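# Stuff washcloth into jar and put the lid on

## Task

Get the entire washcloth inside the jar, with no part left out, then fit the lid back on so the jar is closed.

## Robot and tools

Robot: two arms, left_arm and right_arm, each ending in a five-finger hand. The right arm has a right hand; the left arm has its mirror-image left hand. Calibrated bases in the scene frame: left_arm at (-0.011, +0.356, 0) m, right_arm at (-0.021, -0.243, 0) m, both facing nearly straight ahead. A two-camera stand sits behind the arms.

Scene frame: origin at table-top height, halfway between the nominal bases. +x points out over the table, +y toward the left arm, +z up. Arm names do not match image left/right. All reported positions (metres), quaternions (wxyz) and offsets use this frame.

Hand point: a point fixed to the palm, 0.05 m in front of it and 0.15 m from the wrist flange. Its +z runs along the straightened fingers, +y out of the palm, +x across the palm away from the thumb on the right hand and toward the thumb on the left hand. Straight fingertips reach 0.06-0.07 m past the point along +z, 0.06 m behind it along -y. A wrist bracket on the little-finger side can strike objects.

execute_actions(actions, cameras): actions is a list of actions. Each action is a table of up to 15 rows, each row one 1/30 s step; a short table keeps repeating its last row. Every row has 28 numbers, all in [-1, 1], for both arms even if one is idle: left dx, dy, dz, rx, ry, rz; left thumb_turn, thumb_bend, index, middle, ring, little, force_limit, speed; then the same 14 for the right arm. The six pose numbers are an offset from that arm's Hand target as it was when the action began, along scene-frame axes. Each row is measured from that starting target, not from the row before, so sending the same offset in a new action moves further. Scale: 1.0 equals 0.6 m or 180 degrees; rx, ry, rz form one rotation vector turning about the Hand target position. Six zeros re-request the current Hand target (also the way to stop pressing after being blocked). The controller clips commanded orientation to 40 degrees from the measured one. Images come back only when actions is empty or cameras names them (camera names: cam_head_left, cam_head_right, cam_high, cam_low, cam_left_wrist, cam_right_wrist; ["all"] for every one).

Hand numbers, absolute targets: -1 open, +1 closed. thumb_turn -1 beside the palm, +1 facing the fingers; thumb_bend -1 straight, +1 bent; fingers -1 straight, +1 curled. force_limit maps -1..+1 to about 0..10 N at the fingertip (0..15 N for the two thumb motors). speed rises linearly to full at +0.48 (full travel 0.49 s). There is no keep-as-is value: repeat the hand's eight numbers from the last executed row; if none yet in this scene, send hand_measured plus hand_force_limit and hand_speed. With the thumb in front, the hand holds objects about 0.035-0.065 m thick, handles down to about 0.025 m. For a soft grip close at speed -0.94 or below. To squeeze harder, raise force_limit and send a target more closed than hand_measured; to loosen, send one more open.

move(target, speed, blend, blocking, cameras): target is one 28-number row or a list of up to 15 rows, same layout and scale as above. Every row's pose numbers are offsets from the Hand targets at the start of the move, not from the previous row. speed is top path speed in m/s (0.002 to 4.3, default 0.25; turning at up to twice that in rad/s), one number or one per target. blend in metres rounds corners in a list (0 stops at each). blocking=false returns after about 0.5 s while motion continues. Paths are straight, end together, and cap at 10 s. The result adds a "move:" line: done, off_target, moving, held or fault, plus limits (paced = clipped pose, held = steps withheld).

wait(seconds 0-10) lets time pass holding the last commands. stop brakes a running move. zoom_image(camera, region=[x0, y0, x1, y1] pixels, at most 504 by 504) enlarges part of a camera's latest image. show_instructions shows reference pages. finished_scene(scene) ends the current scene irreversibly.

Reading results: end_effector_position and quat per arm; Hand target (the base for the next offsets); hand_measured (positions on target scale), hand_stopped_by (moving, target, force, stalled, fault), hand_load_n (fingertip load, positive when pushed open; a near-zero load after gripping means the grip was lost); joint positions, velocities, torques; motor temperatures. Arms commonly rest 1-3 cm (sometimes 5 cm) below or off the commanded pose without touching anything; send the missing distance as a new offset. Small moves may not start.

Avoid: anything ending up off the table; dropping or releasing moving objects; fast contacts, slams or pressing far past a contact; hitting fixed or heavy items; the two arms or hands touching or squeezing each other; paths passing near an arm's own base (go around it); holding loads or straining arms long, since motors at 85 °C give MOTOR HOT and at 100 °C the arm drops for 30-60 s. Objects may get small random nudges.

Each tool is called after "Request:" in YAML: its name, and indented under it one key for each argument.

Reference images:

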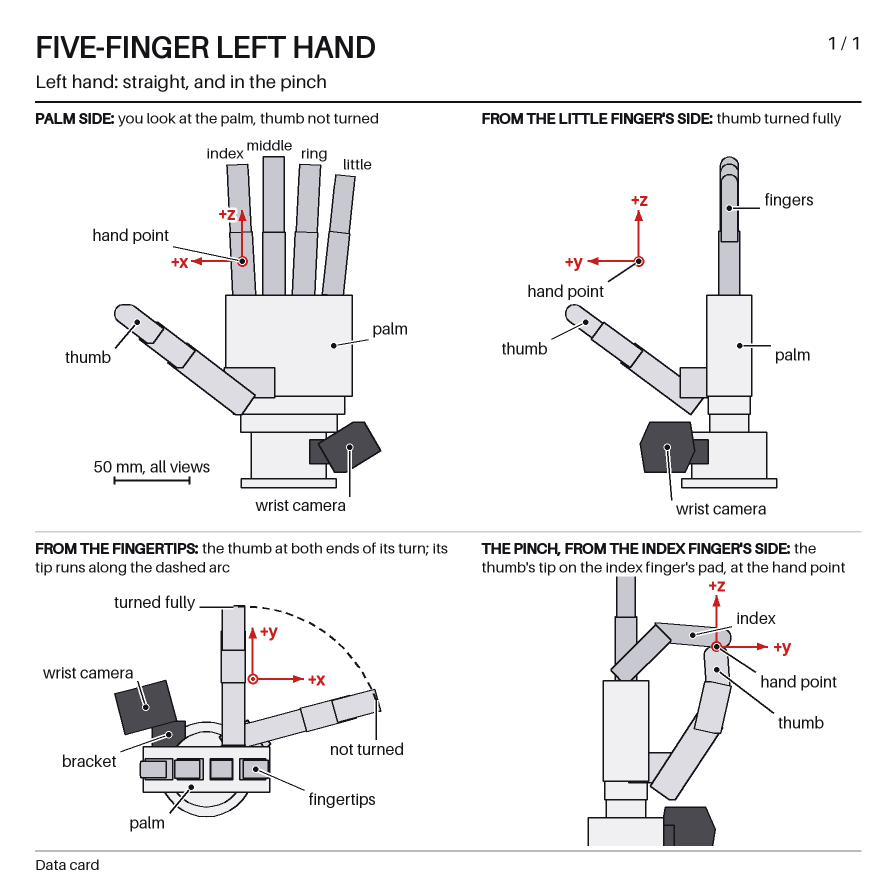

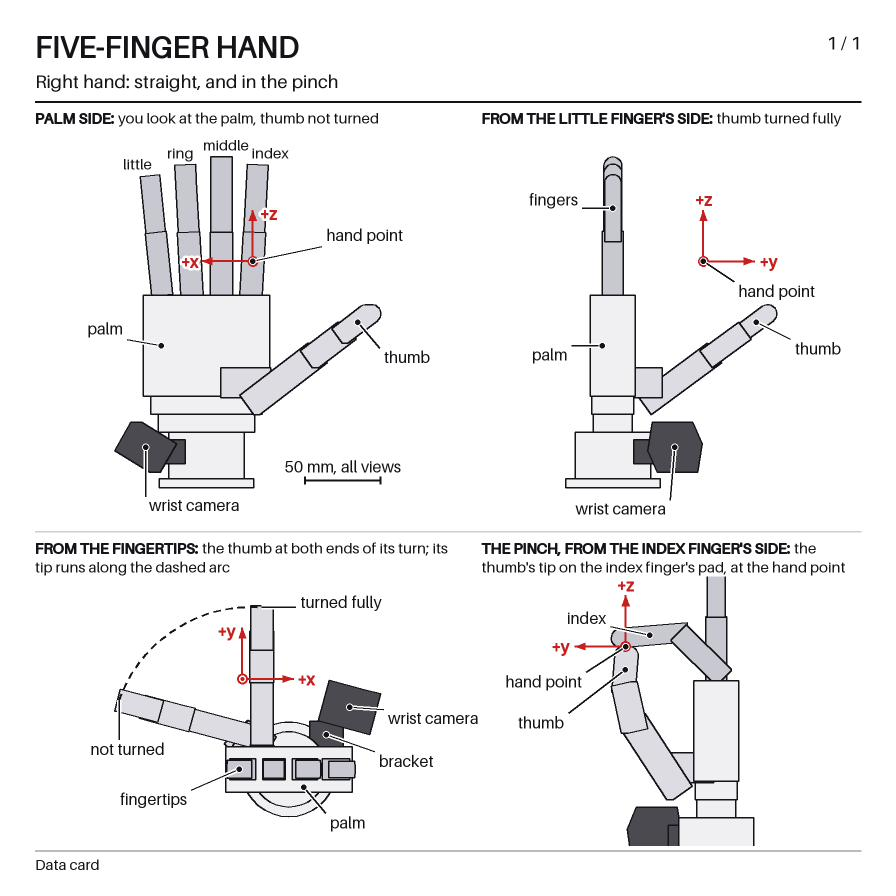

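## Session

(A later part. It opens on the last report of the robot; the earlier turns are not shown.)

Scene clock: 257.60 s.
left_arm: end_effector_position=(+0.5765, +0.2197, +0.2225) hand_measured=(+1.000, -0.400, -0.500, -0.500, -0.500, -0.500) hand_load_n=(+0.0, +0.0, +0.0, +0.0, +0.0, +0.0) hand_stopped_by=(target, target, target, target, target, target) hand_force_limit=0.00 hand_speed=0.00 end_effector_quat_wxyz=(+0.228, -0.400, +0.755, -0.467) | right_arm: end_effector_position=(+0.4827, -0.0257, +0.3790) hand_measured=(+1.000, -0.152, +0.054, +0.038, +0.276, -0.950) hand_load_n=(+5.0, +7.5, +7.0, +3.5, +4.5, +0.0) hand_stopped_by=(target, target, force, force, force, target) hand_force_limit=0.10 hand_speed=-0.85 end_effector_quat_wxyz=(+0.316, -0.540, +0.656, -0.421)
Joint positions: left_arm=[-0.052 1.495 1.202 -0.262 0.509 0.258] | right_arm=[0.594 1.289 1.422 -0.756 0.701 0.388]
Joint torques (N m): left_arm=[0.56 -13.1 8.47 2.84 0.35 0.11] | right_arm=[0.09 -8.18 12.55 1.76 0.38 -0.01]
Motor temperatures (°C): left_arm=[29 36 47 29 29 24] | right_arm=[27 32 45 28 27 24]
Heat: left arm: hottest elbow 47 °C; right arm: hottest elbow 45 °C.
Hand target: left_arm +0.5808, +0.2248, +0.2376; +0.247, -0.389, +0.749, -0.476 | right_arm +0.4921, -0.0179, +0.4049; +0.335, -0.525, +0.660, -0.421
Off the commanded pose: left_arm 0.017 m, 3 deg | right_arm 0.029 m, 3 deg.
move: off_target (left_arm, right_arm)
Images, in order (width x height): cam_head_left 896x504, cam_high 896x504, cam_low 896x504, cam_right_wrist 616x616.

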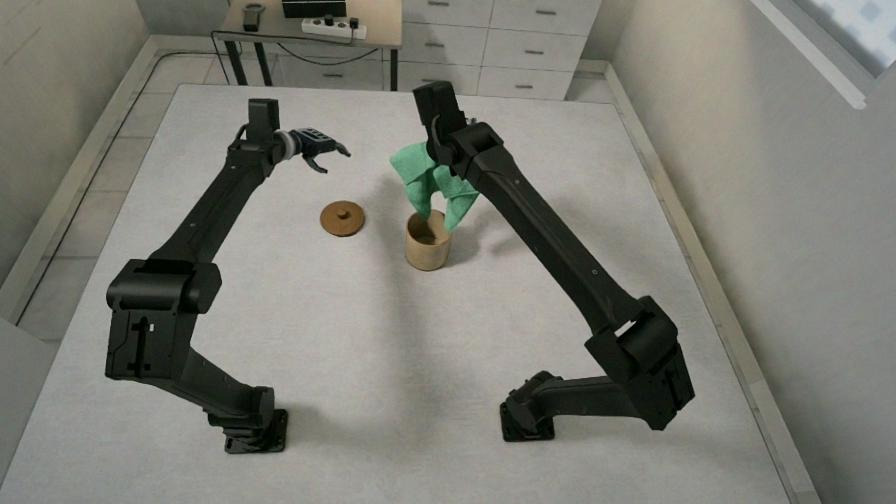

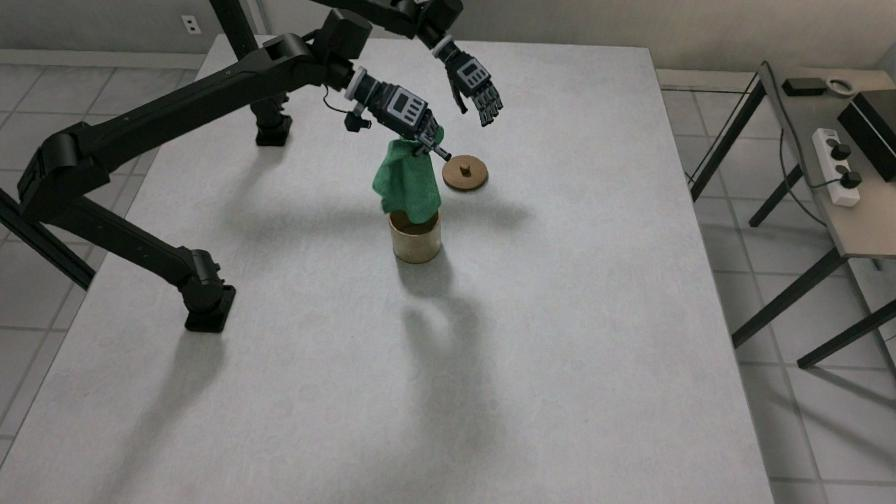

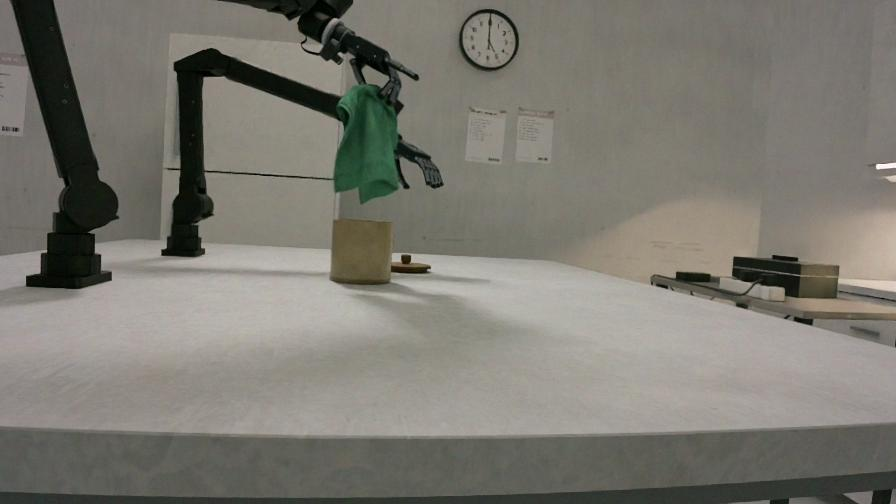

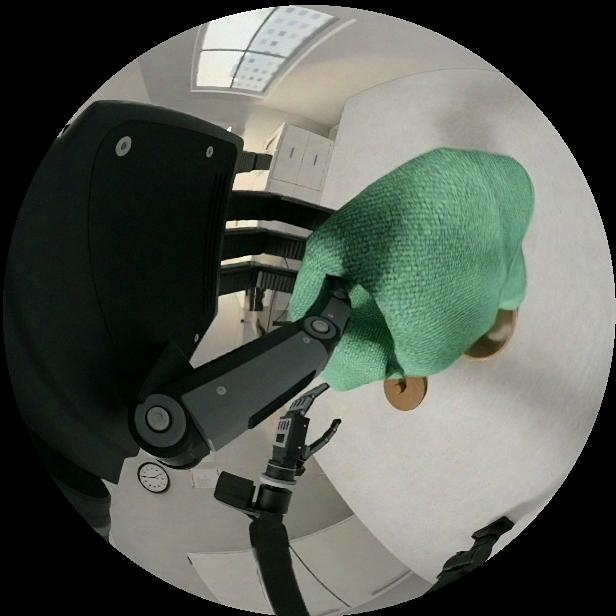

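Request:
move:
  target:
    - [0, 0, 0, 0, 0, 0, 1, -0.4, -0.5, -0.5, -0.5, -0.5, 0, 0, 0.037, 0.037, 0.0, 0, 0, 0, 1, -0.15, 0.4, 0.4, 0.4, -0.95, 0.1, -0.85]
    - [0, 0, 0, 0, 0, 0, 1, -0.4, -0.5, -0.5, -0.5, -0.5, 0, 0, 0.025, 0.027, -0.175, 0, 0, 0, 1, -0.15, 0.4, 0.4, 0.4, -0.95, 0.1, -0.85]
  cameras: ["cam_low", "cam_high", "cam_head_left"]
  speed: 0.1

Request:
zoom_image:
  camera: "cam_low"
  region: [260, 40, 470, 290]

Request:
zoom_image:
  camera: "cam_high"
  region: [330, 90, 490, 280]

Request:
zoom_image:
  camera: "cam_head_left"
  region: [350, 110, 530, 290]

Scene clock: 273.23 s.
left_arm: end_effector_position=(+0.5765, +0.2197, +0.2225) hand_measured=(+1.000, -0.400, -0.500, -0.500, -0.500, -0.500) hand_load_n=(+0.0, -0.5, +0.0, +0.0, +0.0, +0.0) hand_stopped_by=(target, target, target, target, target, target) hand_force_limit=0.00 hand_speed=0.00 end_effector_quat_wxyz=(+0.228, -0.400, +0.755, -0.467) | right_arm: end_effector_position=(+0.5082, -0.0047, +0.2903) hand_measured=(+1.000, -0.152, +0.054, +0.038, +0.276, -0.950) hand_load_n=(+4.5, +7.5, +7.0, +3.5, +4.0, +0.0) hand_stopped_by=(target, target, force, force, force, target) hand_force_limit=0.10 hand_speed=-0.85 end_effector_quat_wxyz=(+0.318, -0.536, +0.658, -0.422)
Joint positions: left_arm=[-0.052 1.495 1.202 -0.262 0.509 0.258] | right_arm=[0.604 1.369 1.262 -0.515 0.713 0.402]
Joint torques (N m): left_arm=[0.97 -13.68 8.64 2.93 0.3 0.13] | right_arm=[0.44 -12.1 7.5 2.92 0.32 -0.06]
Heat: left arm: hottest elbow 47 °C; right arm: hottest elbow 45 °C.
Hand target: left_arm +0.5808, +0.2248, +0.2376; +0.247, -0.389, +0.749, -0.476 | right_arm +0.5070, -0.0016, +0.2999; +0.335, -0.525, +0.660, -0.421
Off the commanded pose: left_arm 0.017 m, 3 deg | right_arm 0.010 m, 2 deg.
move: off_target (left_arm)
Images, in order (width x height): cam_head_left 896x504, cam_high 896x504, cam_low 896x504.

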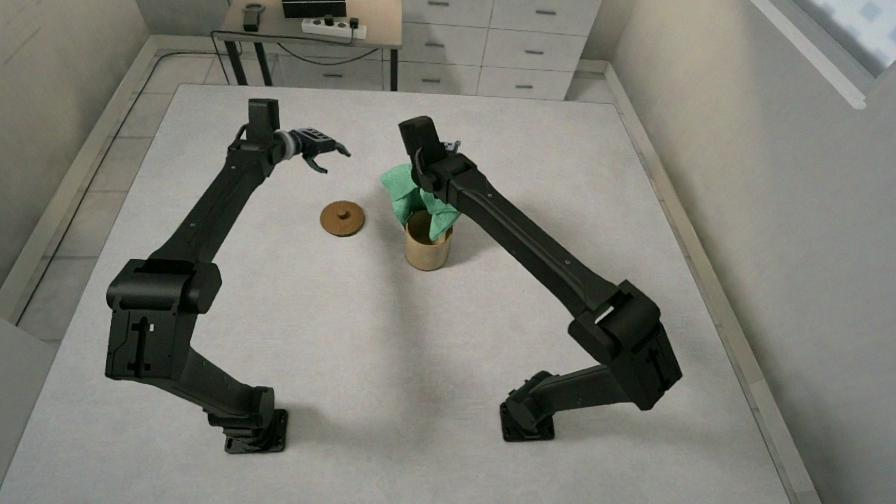

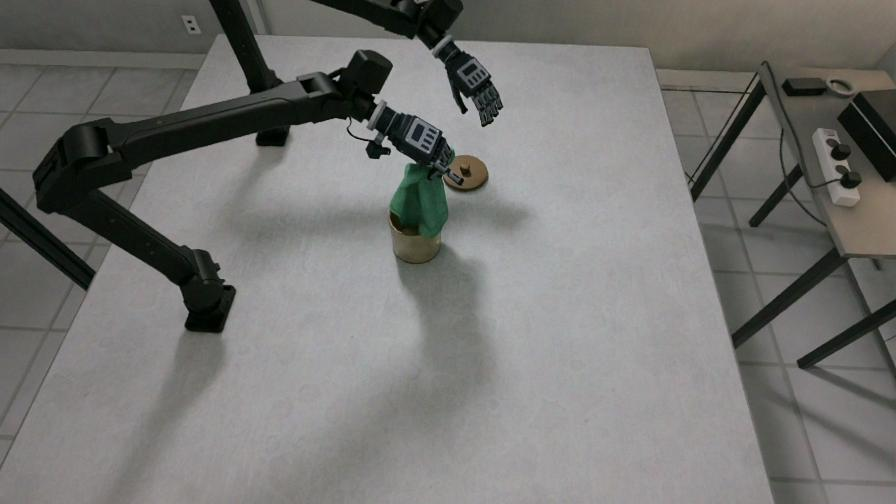

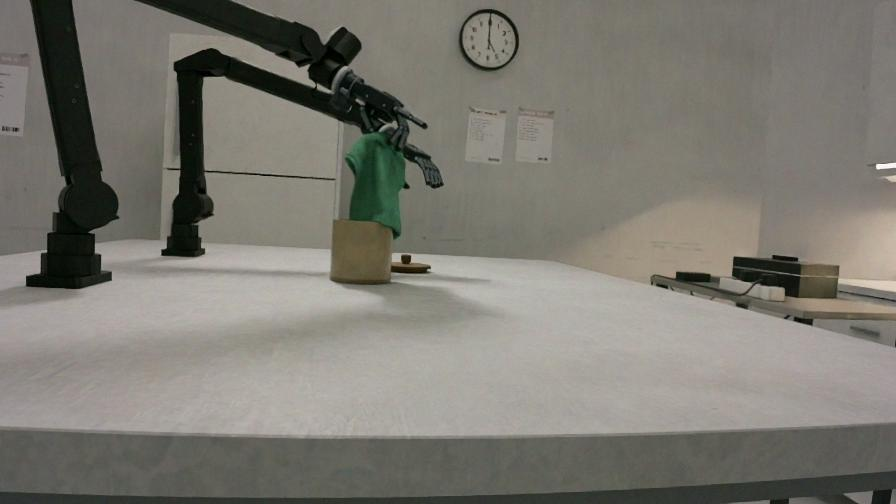

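Scaled by 2.016 from the camera's 896x504 image, which has a finer 1280x720 frame.

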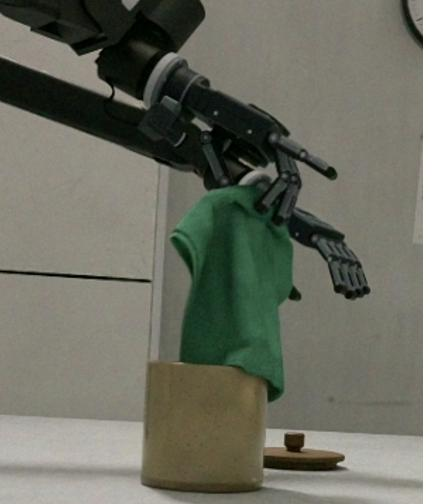

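Scaled by 2.653 from the camera's 896x504 image, which has a finer 1280x720 frame.

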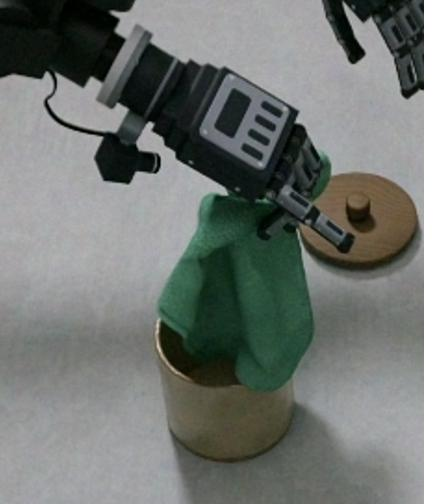

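Scaled by 2.800 from the camera's 896x504 image, which has a finer 1280x720 frame.

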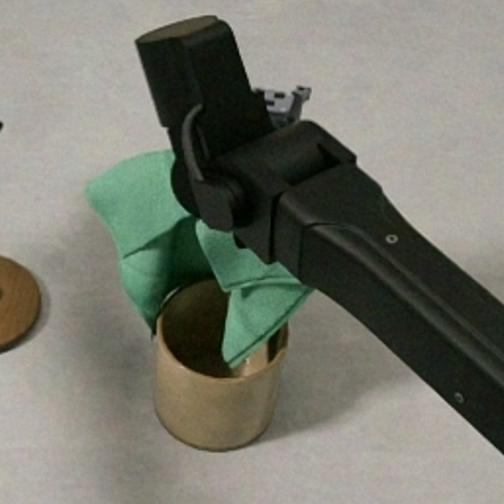

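Request:
move:
  target:
    - [0, 0, 0, 0, 0, 0, 1, -0.4, -0.5, -0.5, -0.5, -0.5, 0, 0, 0, 0, 0.175, 0, 0, 0, 1, -0.15, 0.4, 0.4, 0.4, -0.95, 0.1, -0.85]
    - [0, 0, 0, 0, 0, 0, 1, -0.4, -0.5, -0.5, -0.5, -0.5, 0, 0, -0.035, -0.004, 0.175, 0, 0, 0, 1, -0.15, 0.4, 0.4, 0.4, -0.95, 0.1, -0.85]
  cameras: ["cam_low", "cam_high", "cam_head_left"]
  speed: 0.1
  blend: 0.01

Request:
zoom_image:
  camera: "cam_low"
  region: [260, 40, 470, 290]

Request:
zoom_image:
  camera: "cam_high"
  region: [330, 90, 490, 280]

Request:
zoom_image:
  camera: "cam_head_left"
  region: [350, 110, 530, 290]

Scene clock: 313.07 s.
left_arm: end_effector_position=(+0.5765, +0.2197, +0.2225) hand_measured=(+1.000, -0.400, -0.500, -0.500, -0.500, -0.500) hand_load_n=(+0.0, +0.0, +0.0, +0.0, +0.0, +0.0) hand_stopped_by=(target, target, target, target, target, target) hand_force_limit=0.00 hand_speed=0.00 end_effector_quat_wxyz=(+0.228, -0.400, +0.755, -0.467) | right_arm: end_effector_position=(+0.4867, -0.0089, +0.3722) hand_measured=(+1.000, -0.152, +0.054, +0.038, +0.276, -0.950) hand_load_n=(+4.5, +7.5, +6.5, +3.5, +4.5, +0.0) hand_stopped_by=(target, target, force, force, force, target) hand_force_limit=0.10 hand_speed=-0.85 end_effector_quat_wxyz=(+0.309, -0.543, +0.658, -0.422)
Joint positions: left_arm=[-0.052 1.495 1.202 -0.262 0.509 0.258] | right_arm=[0.624 1.331 1.452 -0.776 0.729 0.414]
Joint torques (N m): left_arm=[1.08 -13.45 8.73 2.88 0.33 0.14] | right_arm=[0.62 -11.52 11.17 1.74 0.43 -0.06]
Heat: left arm: hottest elbow 47 °C; right arm: hottest elbow 44 °C.
Hand target: left_arm +0.5808, +0.2248, +0.2376; +0.247, -0.389, +0.749, -0.476 | right_arm +0.4861, -0.0042, +0.4051; +0.335, -0.525, +0.660, -0.421
Off the commanded pose: left_arm 0.017 m, 3 deg | right_arm 0.033 m, 4 deg.
move: off_target (left_arm, right_arm)
Images, in order (width x height): cam_head_left 896x504, cam_high 896x504, cam_low 896x504.

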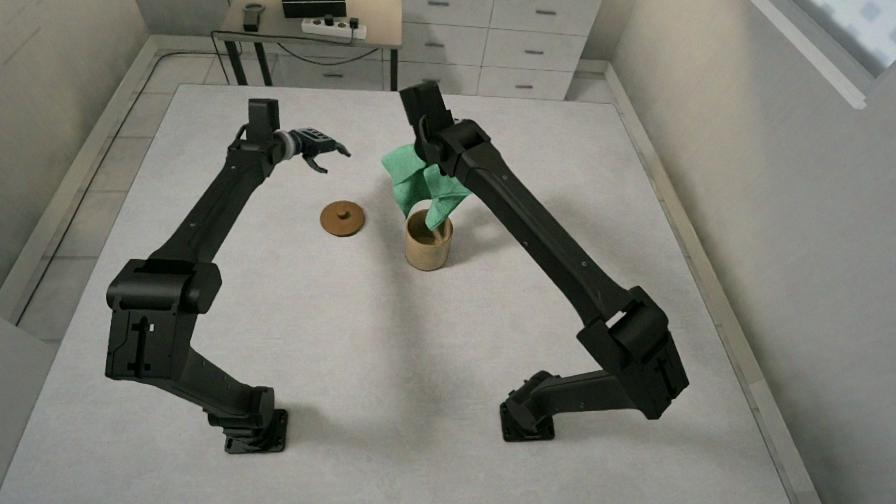

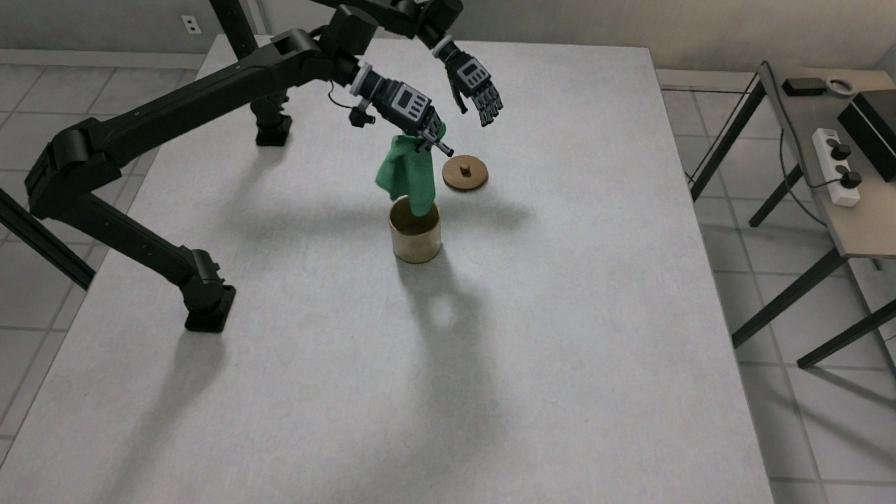

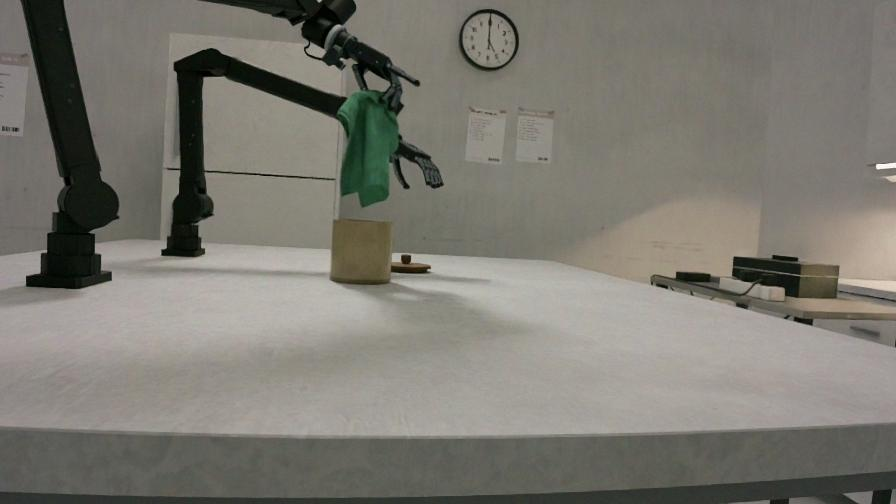

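Scaled by 2.016 from the camera's 896x504 image, which has a finer 1280x720 frame.

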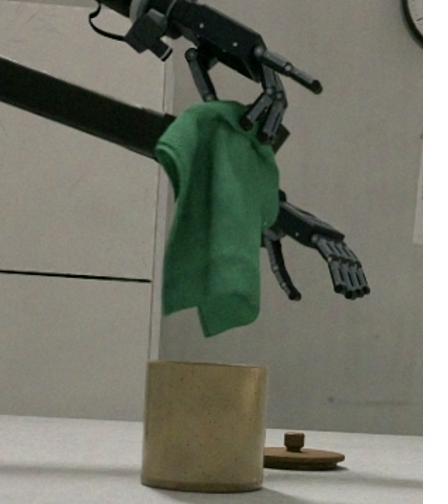

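Scaled by 2.653 from the camera's 896x504 image, which has a finer 1280x720 frame.

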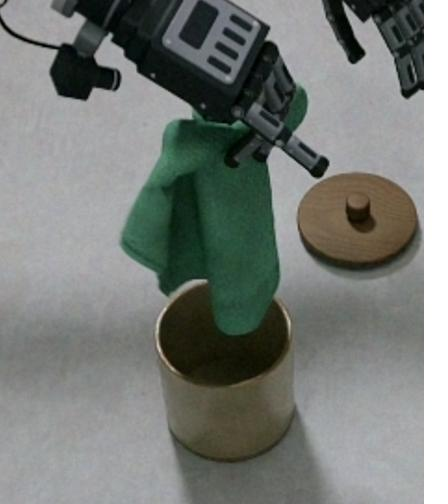

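Scaled by 2.800 from the camera's 896x504 image, which has a finer 1280x720 frame.

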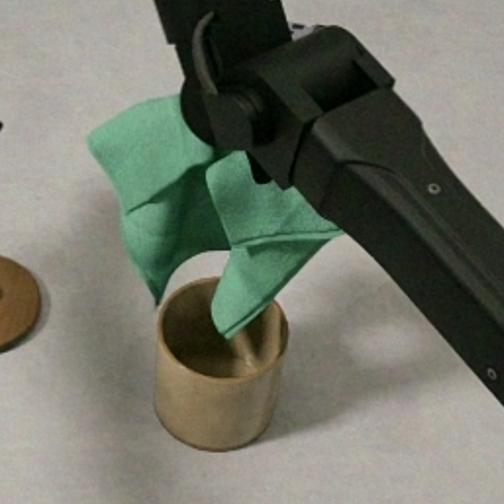

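Request:
move:
  target:
    - [0, 0, 0, 0, 0, 0, 1, -0.4, -0.5, -0.5, -0.5, -0.5, 0, 0, 0, -0.031, 0.0, 0, 0, 0, 1, -0.15, 0.4, 0.4, 0.4, -0.95, 0.1, -0.85]
    - [0, 0, 0, 0, 0, 0, 1, -0.4, -0.5, -0.5, -0.5, -0.5, 0, 0, -0.002, -0.033, -0.18, 0, 0, 0, 1, -0.15, 0.4, 0.4, 0.4, -0.95, 0.1, -0.85]
  cameras: ["cam_low", "cam_high", "cam_head_left"]
  speed: [0.08, 0.1]

Request:
zoom_image:
  camera: "cam_low"
  region: [260, 40, 470, 290]

Request:
zoom_image:
  camera: "cam_high"
  region: [330, 90, 490, 280]

Request:
zoom_image:
  camera: "cam_head_left"
  region: [350, 110, 530, 290]

Scene clock: 332.37 s.
left_arm: end_effector_position=(+0.5765, +0.2197, +0.2225) hand_measured=(+1.000, -0.400, -0.500, -0.500, -0.500, -0.500) hand_load_n=(+0.0, +0.0, +0.0, +0.0, +0.0, +0.0) hand_stopped_by=(target, target, target, target, target, target) hand_force_limit=0.00 hand_speed=0.00 end_effector_quat_wxyz=(+0.228, -0.400, +0.755, -0.467) | right_arm: end_effector_position=(+0.4843, -0.0193, +0.2869) hand_measured=(+1.000, -0.152, +0.054, +0.038, +0.276, -0.950) hand_load_n=(+4.5, +7.5, +6.5, +3.0, +4.0, +0.0) hand_stopped_by=(target, target, force, force, force, target) hand_force_limit=0.10 hand_speed=-0.85 end_effector_quat_wxyz=(+0.324, -0.532, +0.662, -0.417)
Joint positions: left_arm=[-0.052 1.495 1.202 -0.262 0.509 0.258] | right_arm=[0.602 1.292 1.179 -0.505 0.703 0.415]
Joint torques (N m): left_arm=[1.08 -13.51 8.99 2.81 0.28 0.09] | right_arm=[-0.73 -11.22 7.57 2.86 0.23 -0.27]
Heat: left arm: hottest elbow 47 °C; right arm: hottest elbow 46 °C.
Hand target: left_arm +0.5808, +0.2248, +0.2376; +0.247, -0.389, +0.749, -0.476 | right_arm +0.4849, -0.0240, +0.2969; +0.335, -0.525, +0.660, -0.421
Off the commanded pose: left_arm 0.017 m, 3 deg | right_arm 0.011 m, 2 deg.
move: off_target (left_arm, right_arm)
Images, in order (width x height): cam_head_left 896x504, cam_high 896x504, cam_low 896x504.

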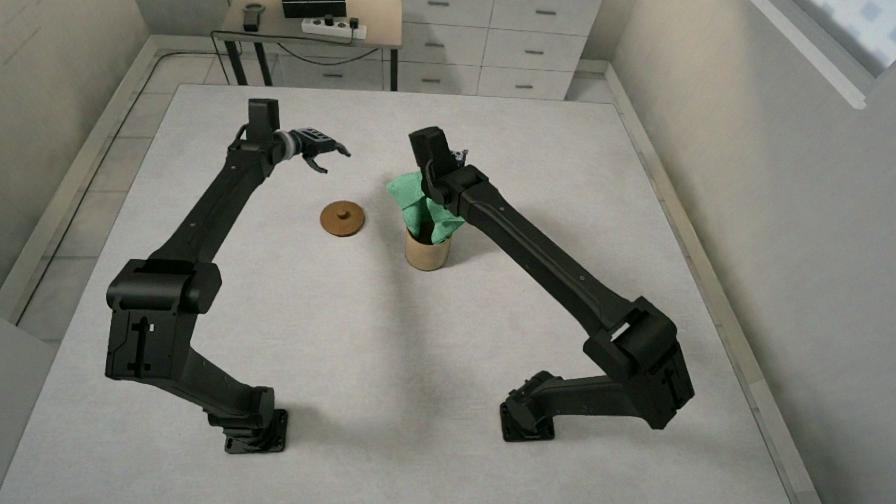

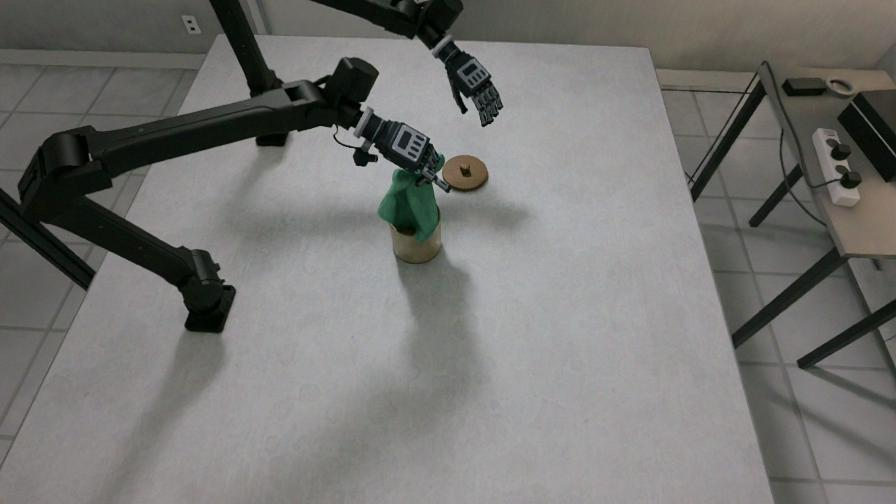

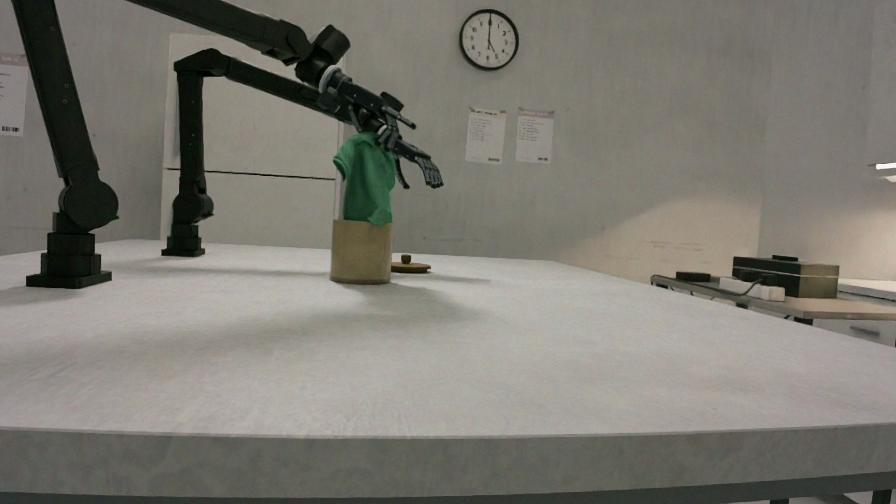

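Scaled by 2.016 from the camera's 896x504 image, which has a finer 1280x720 frame.

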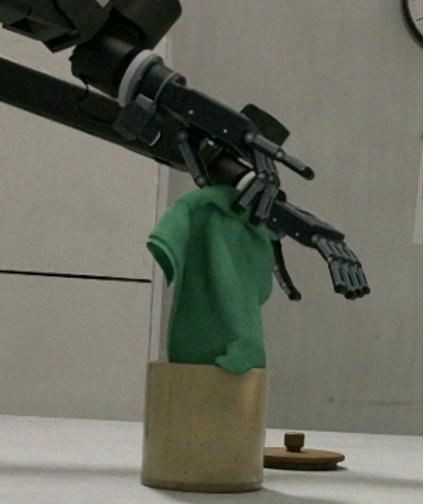

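Scaled by 2.653 from the camera's 896x504 image, which has a finer 1280x720 frame.

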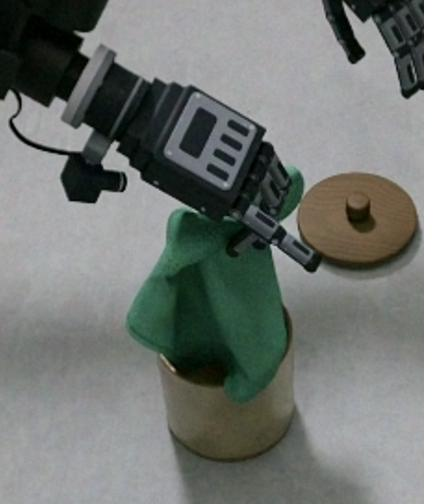

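Scaled by 2.800 from the camera's 896x504 image, which has a finer 1280x720 frame.

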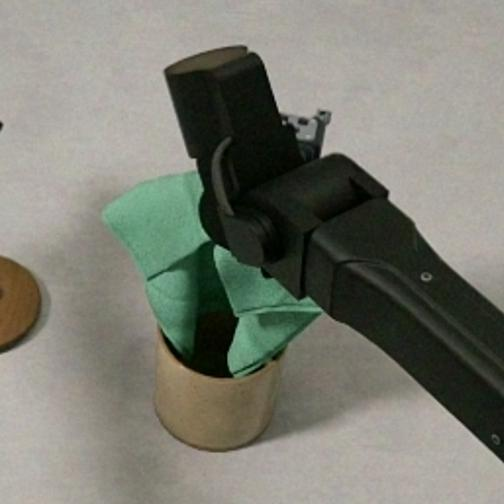

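Request:
move:
  target:
    - [0, 0, 0, 0, 0, 0, 1, -0.4, -0.5, -0.5, -0.5, -0.5, 0, 0, 0, 0, 0.08, 0, 0, 0, 1, -0.15, 0.4, 0.4, 0.4, -0.95, 0.1, -0.85]
    - [0, 0, 0, 0, 0, 0, 1, -0.4, -0.5, -0.5, -0.5, -0.5, 0, 0, 0, 0.025, 0.08, 0, 0, 0, 1, -0.15, 0.4, 0.4, 0.4, -0.95, 0.1, -0.85]
    - [0, 0, 0, 0, 0, 0, 1, -0.4, -0.5, -0.5, -0.5, -0.5, 0, 0, -0.005, 0.023, -0.05, 0, 0, 0, 1, -0.15, 0.4, 0.4, 0.4, -0.95, 0.1, -0.85]
  cameras: ["cam_low", "cam_high", "cam_head_left"]
  speed: 0.08

Request:
zoom_image:
  camera: "cam_low"
  region: [260, 40, 470, 290]

Request:
zoom_image:
  camera: "cam_high"
  region: [330, 90, 490, 280]

Request:
zoom_image:
  camera: "cam_head_left"
  region: [350, 110, 530, 290]

Scene clock: 353.30 s.
left_arm: end_effector_position=(+0.5765, +0.2197, +0.2225) hand_measured=(+1.000, -0.400, -0.500, -0.500, -0.500, -0.500) hand_load_n=(+0.0, +0.0, +0.0, +0.0, +0.0, +0.0) hand_stopped_by=(target, target, target, target, target, target) hand_force_limit=0.00 hand_speed=0.00 end_effector_quat_wxyz=(+0.228, -0.400, +0.755, -0.467) | right_arm: end_effector_position=(+0.4797, -0.0170, +0.2742) hand_measured=(+1.000, -0.152, +0.054, +0.038, +0.276, -0.950) hand_load_n=(+4.5, +7.5, +7.0, +3.0, +4.0, +0.0) hand_stopped_by=(target, target, force, force, force, target) hand_force_limit=0.10 hand_speed=-0.85 end_effector_quat_wxyz=(+0.332, -0.527, +0.658, -0.423)
Joint positions: left_arm=[-0.052 1.495 1.202 -0.262 0.509 0.258] | right_arm=[0.617 1.283 1.124 -0.44 0.725 0.415]
Joint torques (N m): left_arm=[0.79 -13.45 8.83 3.06 0.3 0.11] | right_arm=[0.67 -7.94 7.57 2.86 0.38 -0.07]
Heat: left arm: hottest elbow 47 °C; right arm: hottest elbow 44 °C.
Hand target: left_arm +0.5808, +0.2248, +0.2376; +0.247, -0.389, +0.749, -0.476 | right_arm +0.4819, -0.0100, +0.2671; +0.335, -0.525, +0.660, -0.421
Off the commanded pose: left_arm 0.017 m, 3 deg | right_arm 0.010 m, 1 deg.
move: off_target (left_arm)
Images, in order (width x height): cam_head_left 896x504, cam_high 896x504, cam_low 896x504.

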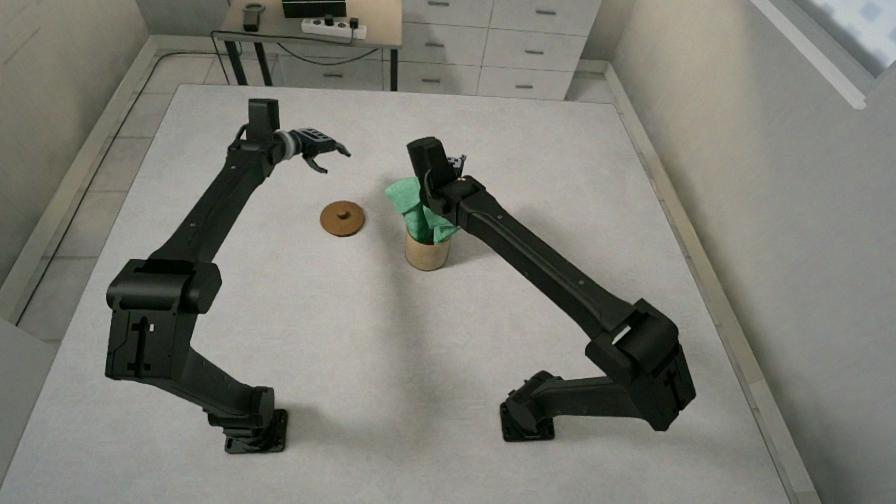

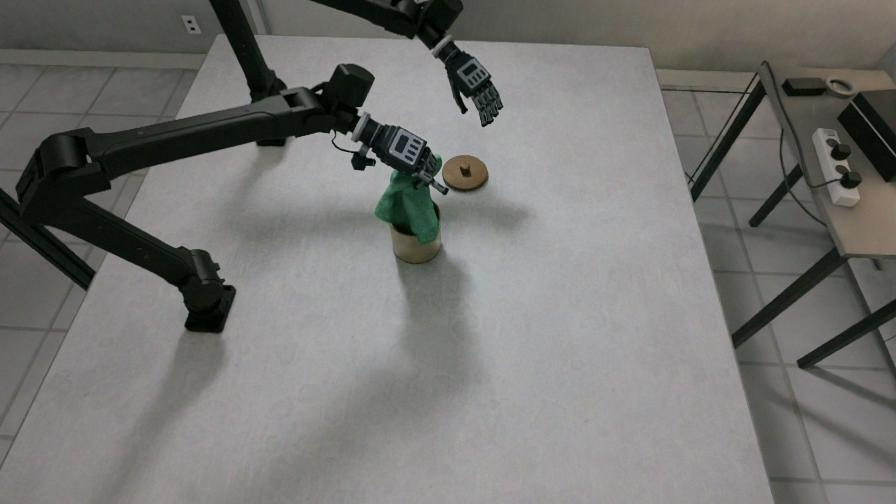

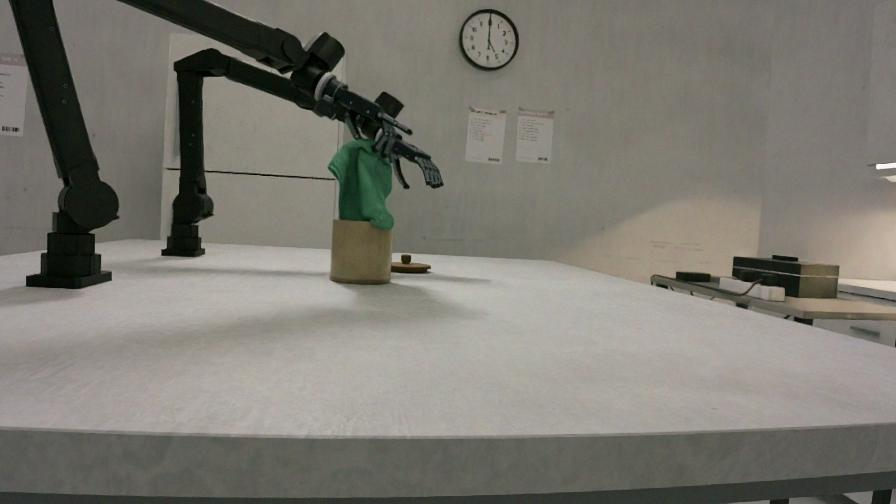

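Scaled by 2.016 from the camera's 896x504 image, which has a finer 1280x720 frame.

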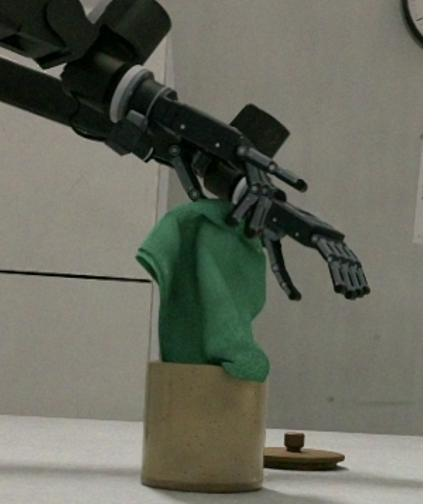

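Scaled by 2.653 from the camera's 896x504 image, which has a finer 1280x720 frame.

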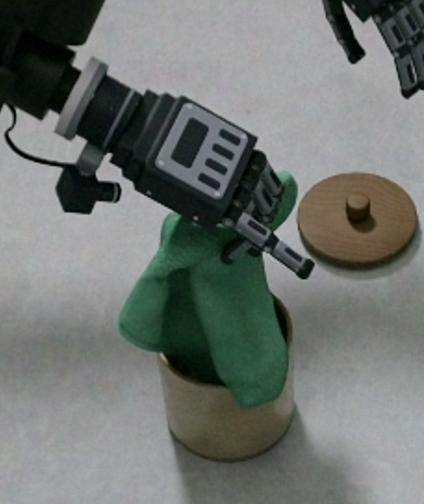

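Scaled by 2.800 from the camera's 896x504 image, which has a finer 1280x720 frame.

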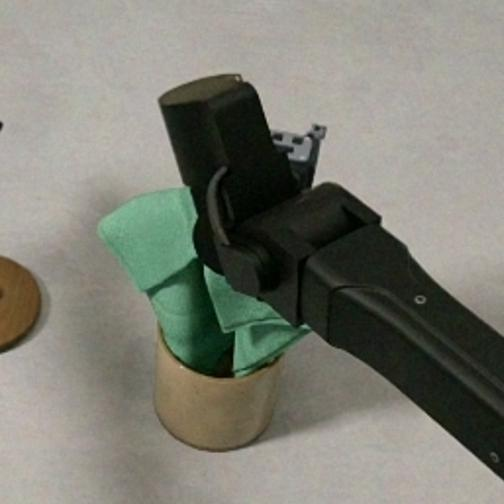

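Request:
move:
  target:
    - [0, 0, 0, 0, 0, 0, 1, -0.4, -0.5, -0.5, -0.5, -0.5, 0, 0, 0, 0.04, 0.01, 0, 0, 0, 1, -0.15, 0.4, 0.4, 0.4, -0.95, 0.1, -0.85]
    - [0, 0, 0, 0, 0, 0, 1, -0.4, -0.5, -0.5, -0.5, -0.5, 0, 0, -0.02, 0.03, -0.11, 0, 0, 0, 1, -0.15, 0.4, 0.4, 0.4, -0.95, 0.1, -0.85]
  cameras: ["cam_low", "cam_high", "cam_head_left"]
  speed: 0.08

Request:
zoom_image:
  camera: "cam_low"
  region: [260, 40, 470, 290]

Request:
zoom_image:
  camera: "cam_high"
  region: [330, 90, 490, 280]

Request:
zoom_image:
  camera: "cam_head_left"
  region: [350, 110, 530, 290]

Scene clock: 368.27 s.
left_arm: end_effector_position=(+0.5765, +0.2197, +0.2225) hand_measured=(+1.000, -0.400, -0.500, -0.500, -0.500, -0.500) hand_load_n=(+0.0, +0.0, +0.0, +0.0, +0.0, +0.0) hand_stopped_by=(target, target, target, target, target, target) hand_force_limit=0.00 hand_speed=0.00 end_effector_quat_wxyz=(+0.228, -0.400, +0.755, -0.467) | right_arm: end_effector_position=(+0.4690, +0.0022, +0.2095) hand_measured=(+1.000, -0.152, +0.054, +0.038, +0.276, -0.950) hand_load_n=(+4.5, +7.0, +6.5, +3.0, +4.0, +0.0) hand_stopped_by=(target, target, force, force, force, target) hand_force_limit=0.10 hand_speed=-0.85 end_effector_quat_wxyz=(+0.333, -0.527, +0.658, -0.423)
Joint positions: left_arm=[-0.052 1.495 1.202 -0.262 0.509 0.258] | right_arm=[0.669 1.333 0.998 -0.288 0.766 0.453]
Joint torques (N m): left_arm=[1.2 -13.51 8.79 3.07 0.33 0.11] | right_arm=[0.73 -8.12 7.15 2.78 0.42 -0.05]
Heat: left arm: hottest elbow 47 °C; right arm: hottest elbow 42 °C.
Hand target: left_arm +0.5808, +0.2248, +0.2376; +0.247, -0.389, +0.749, -0.476 | right_arm +0.4698, +0.0079, +0.2009; +0.335, -0.525, +0.660, -0.421
Off the commanded pose: left_arm 0.017 m, 3 deg | right_arm 0.010 m, 1 deg.
move: off_target (left_arm)
Images, in order (width x height): cam_head_left 896x504, cam_high 896x504, cam_low 896x504.

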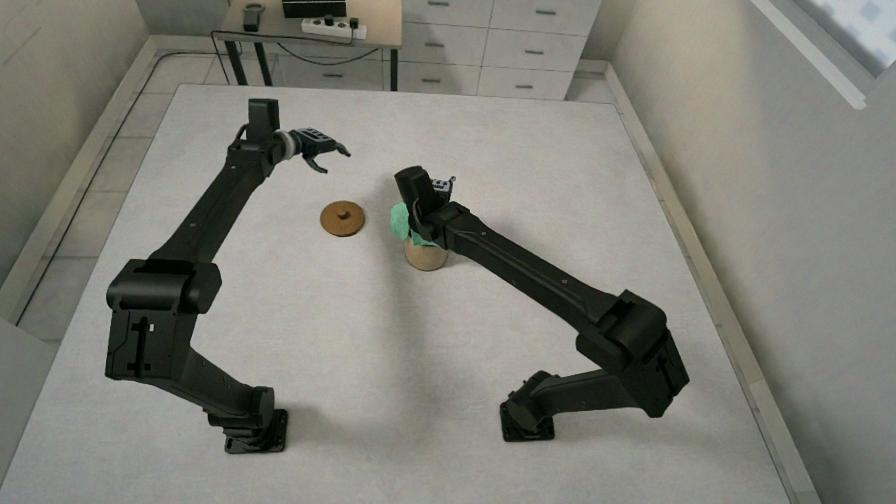

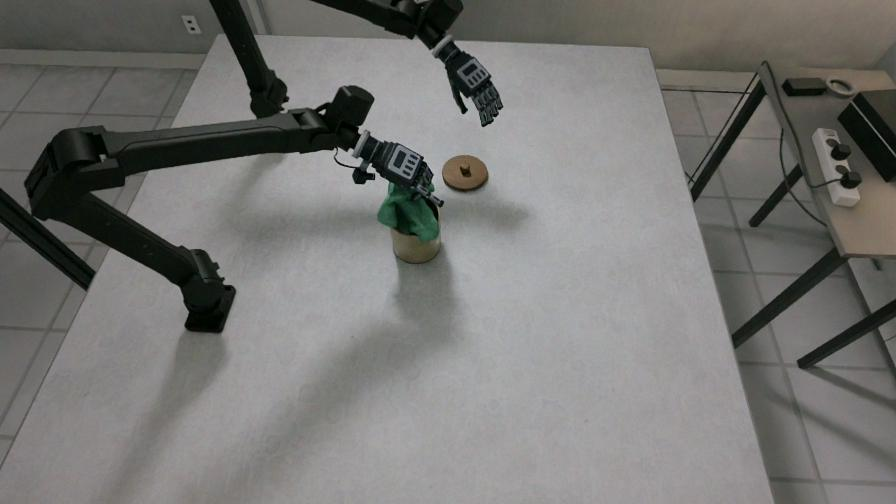

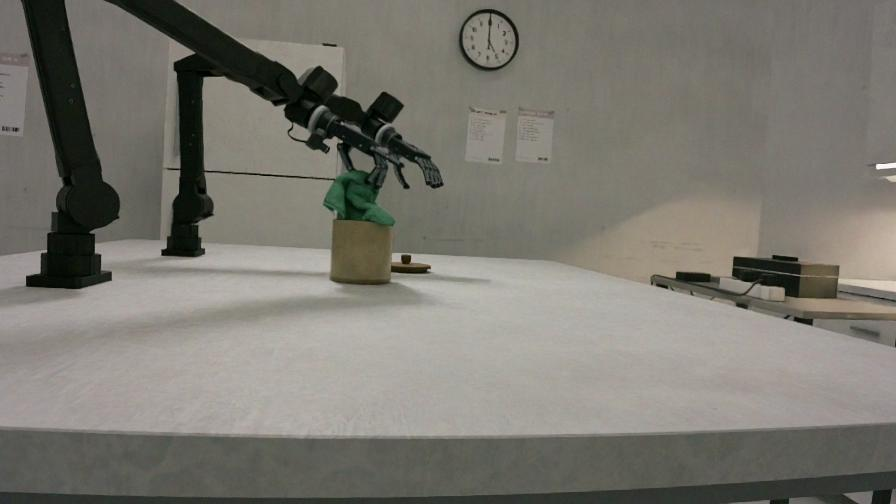

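Scaled by 2.016 from the camera's 896x504 image, which has a finer 1280x720 frame.

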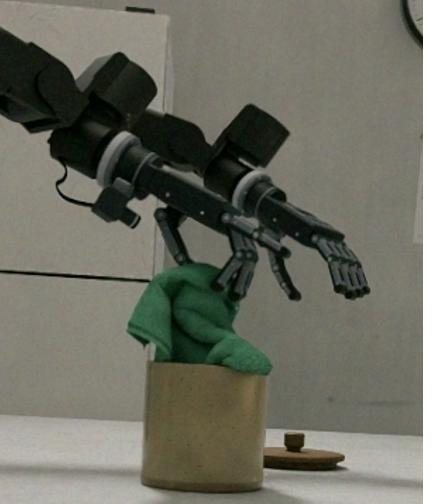

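Scaled by 2.653 from the camera's 896x504 image, which has a finer 1280x720 frame.

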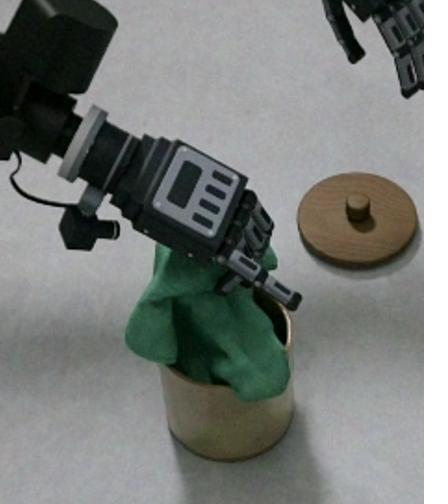

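Scaled by 2.800 from the camera's 896x504 image, which has a finer 1280x720 frame.

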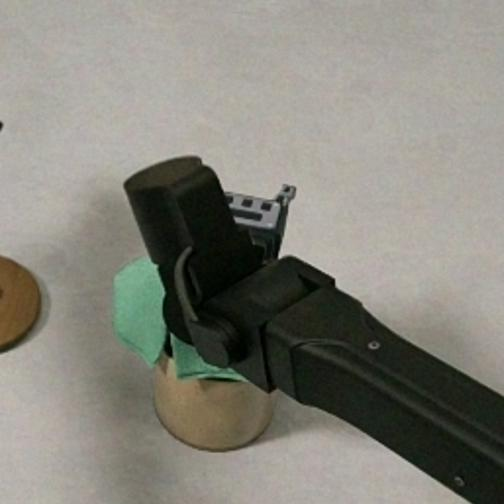

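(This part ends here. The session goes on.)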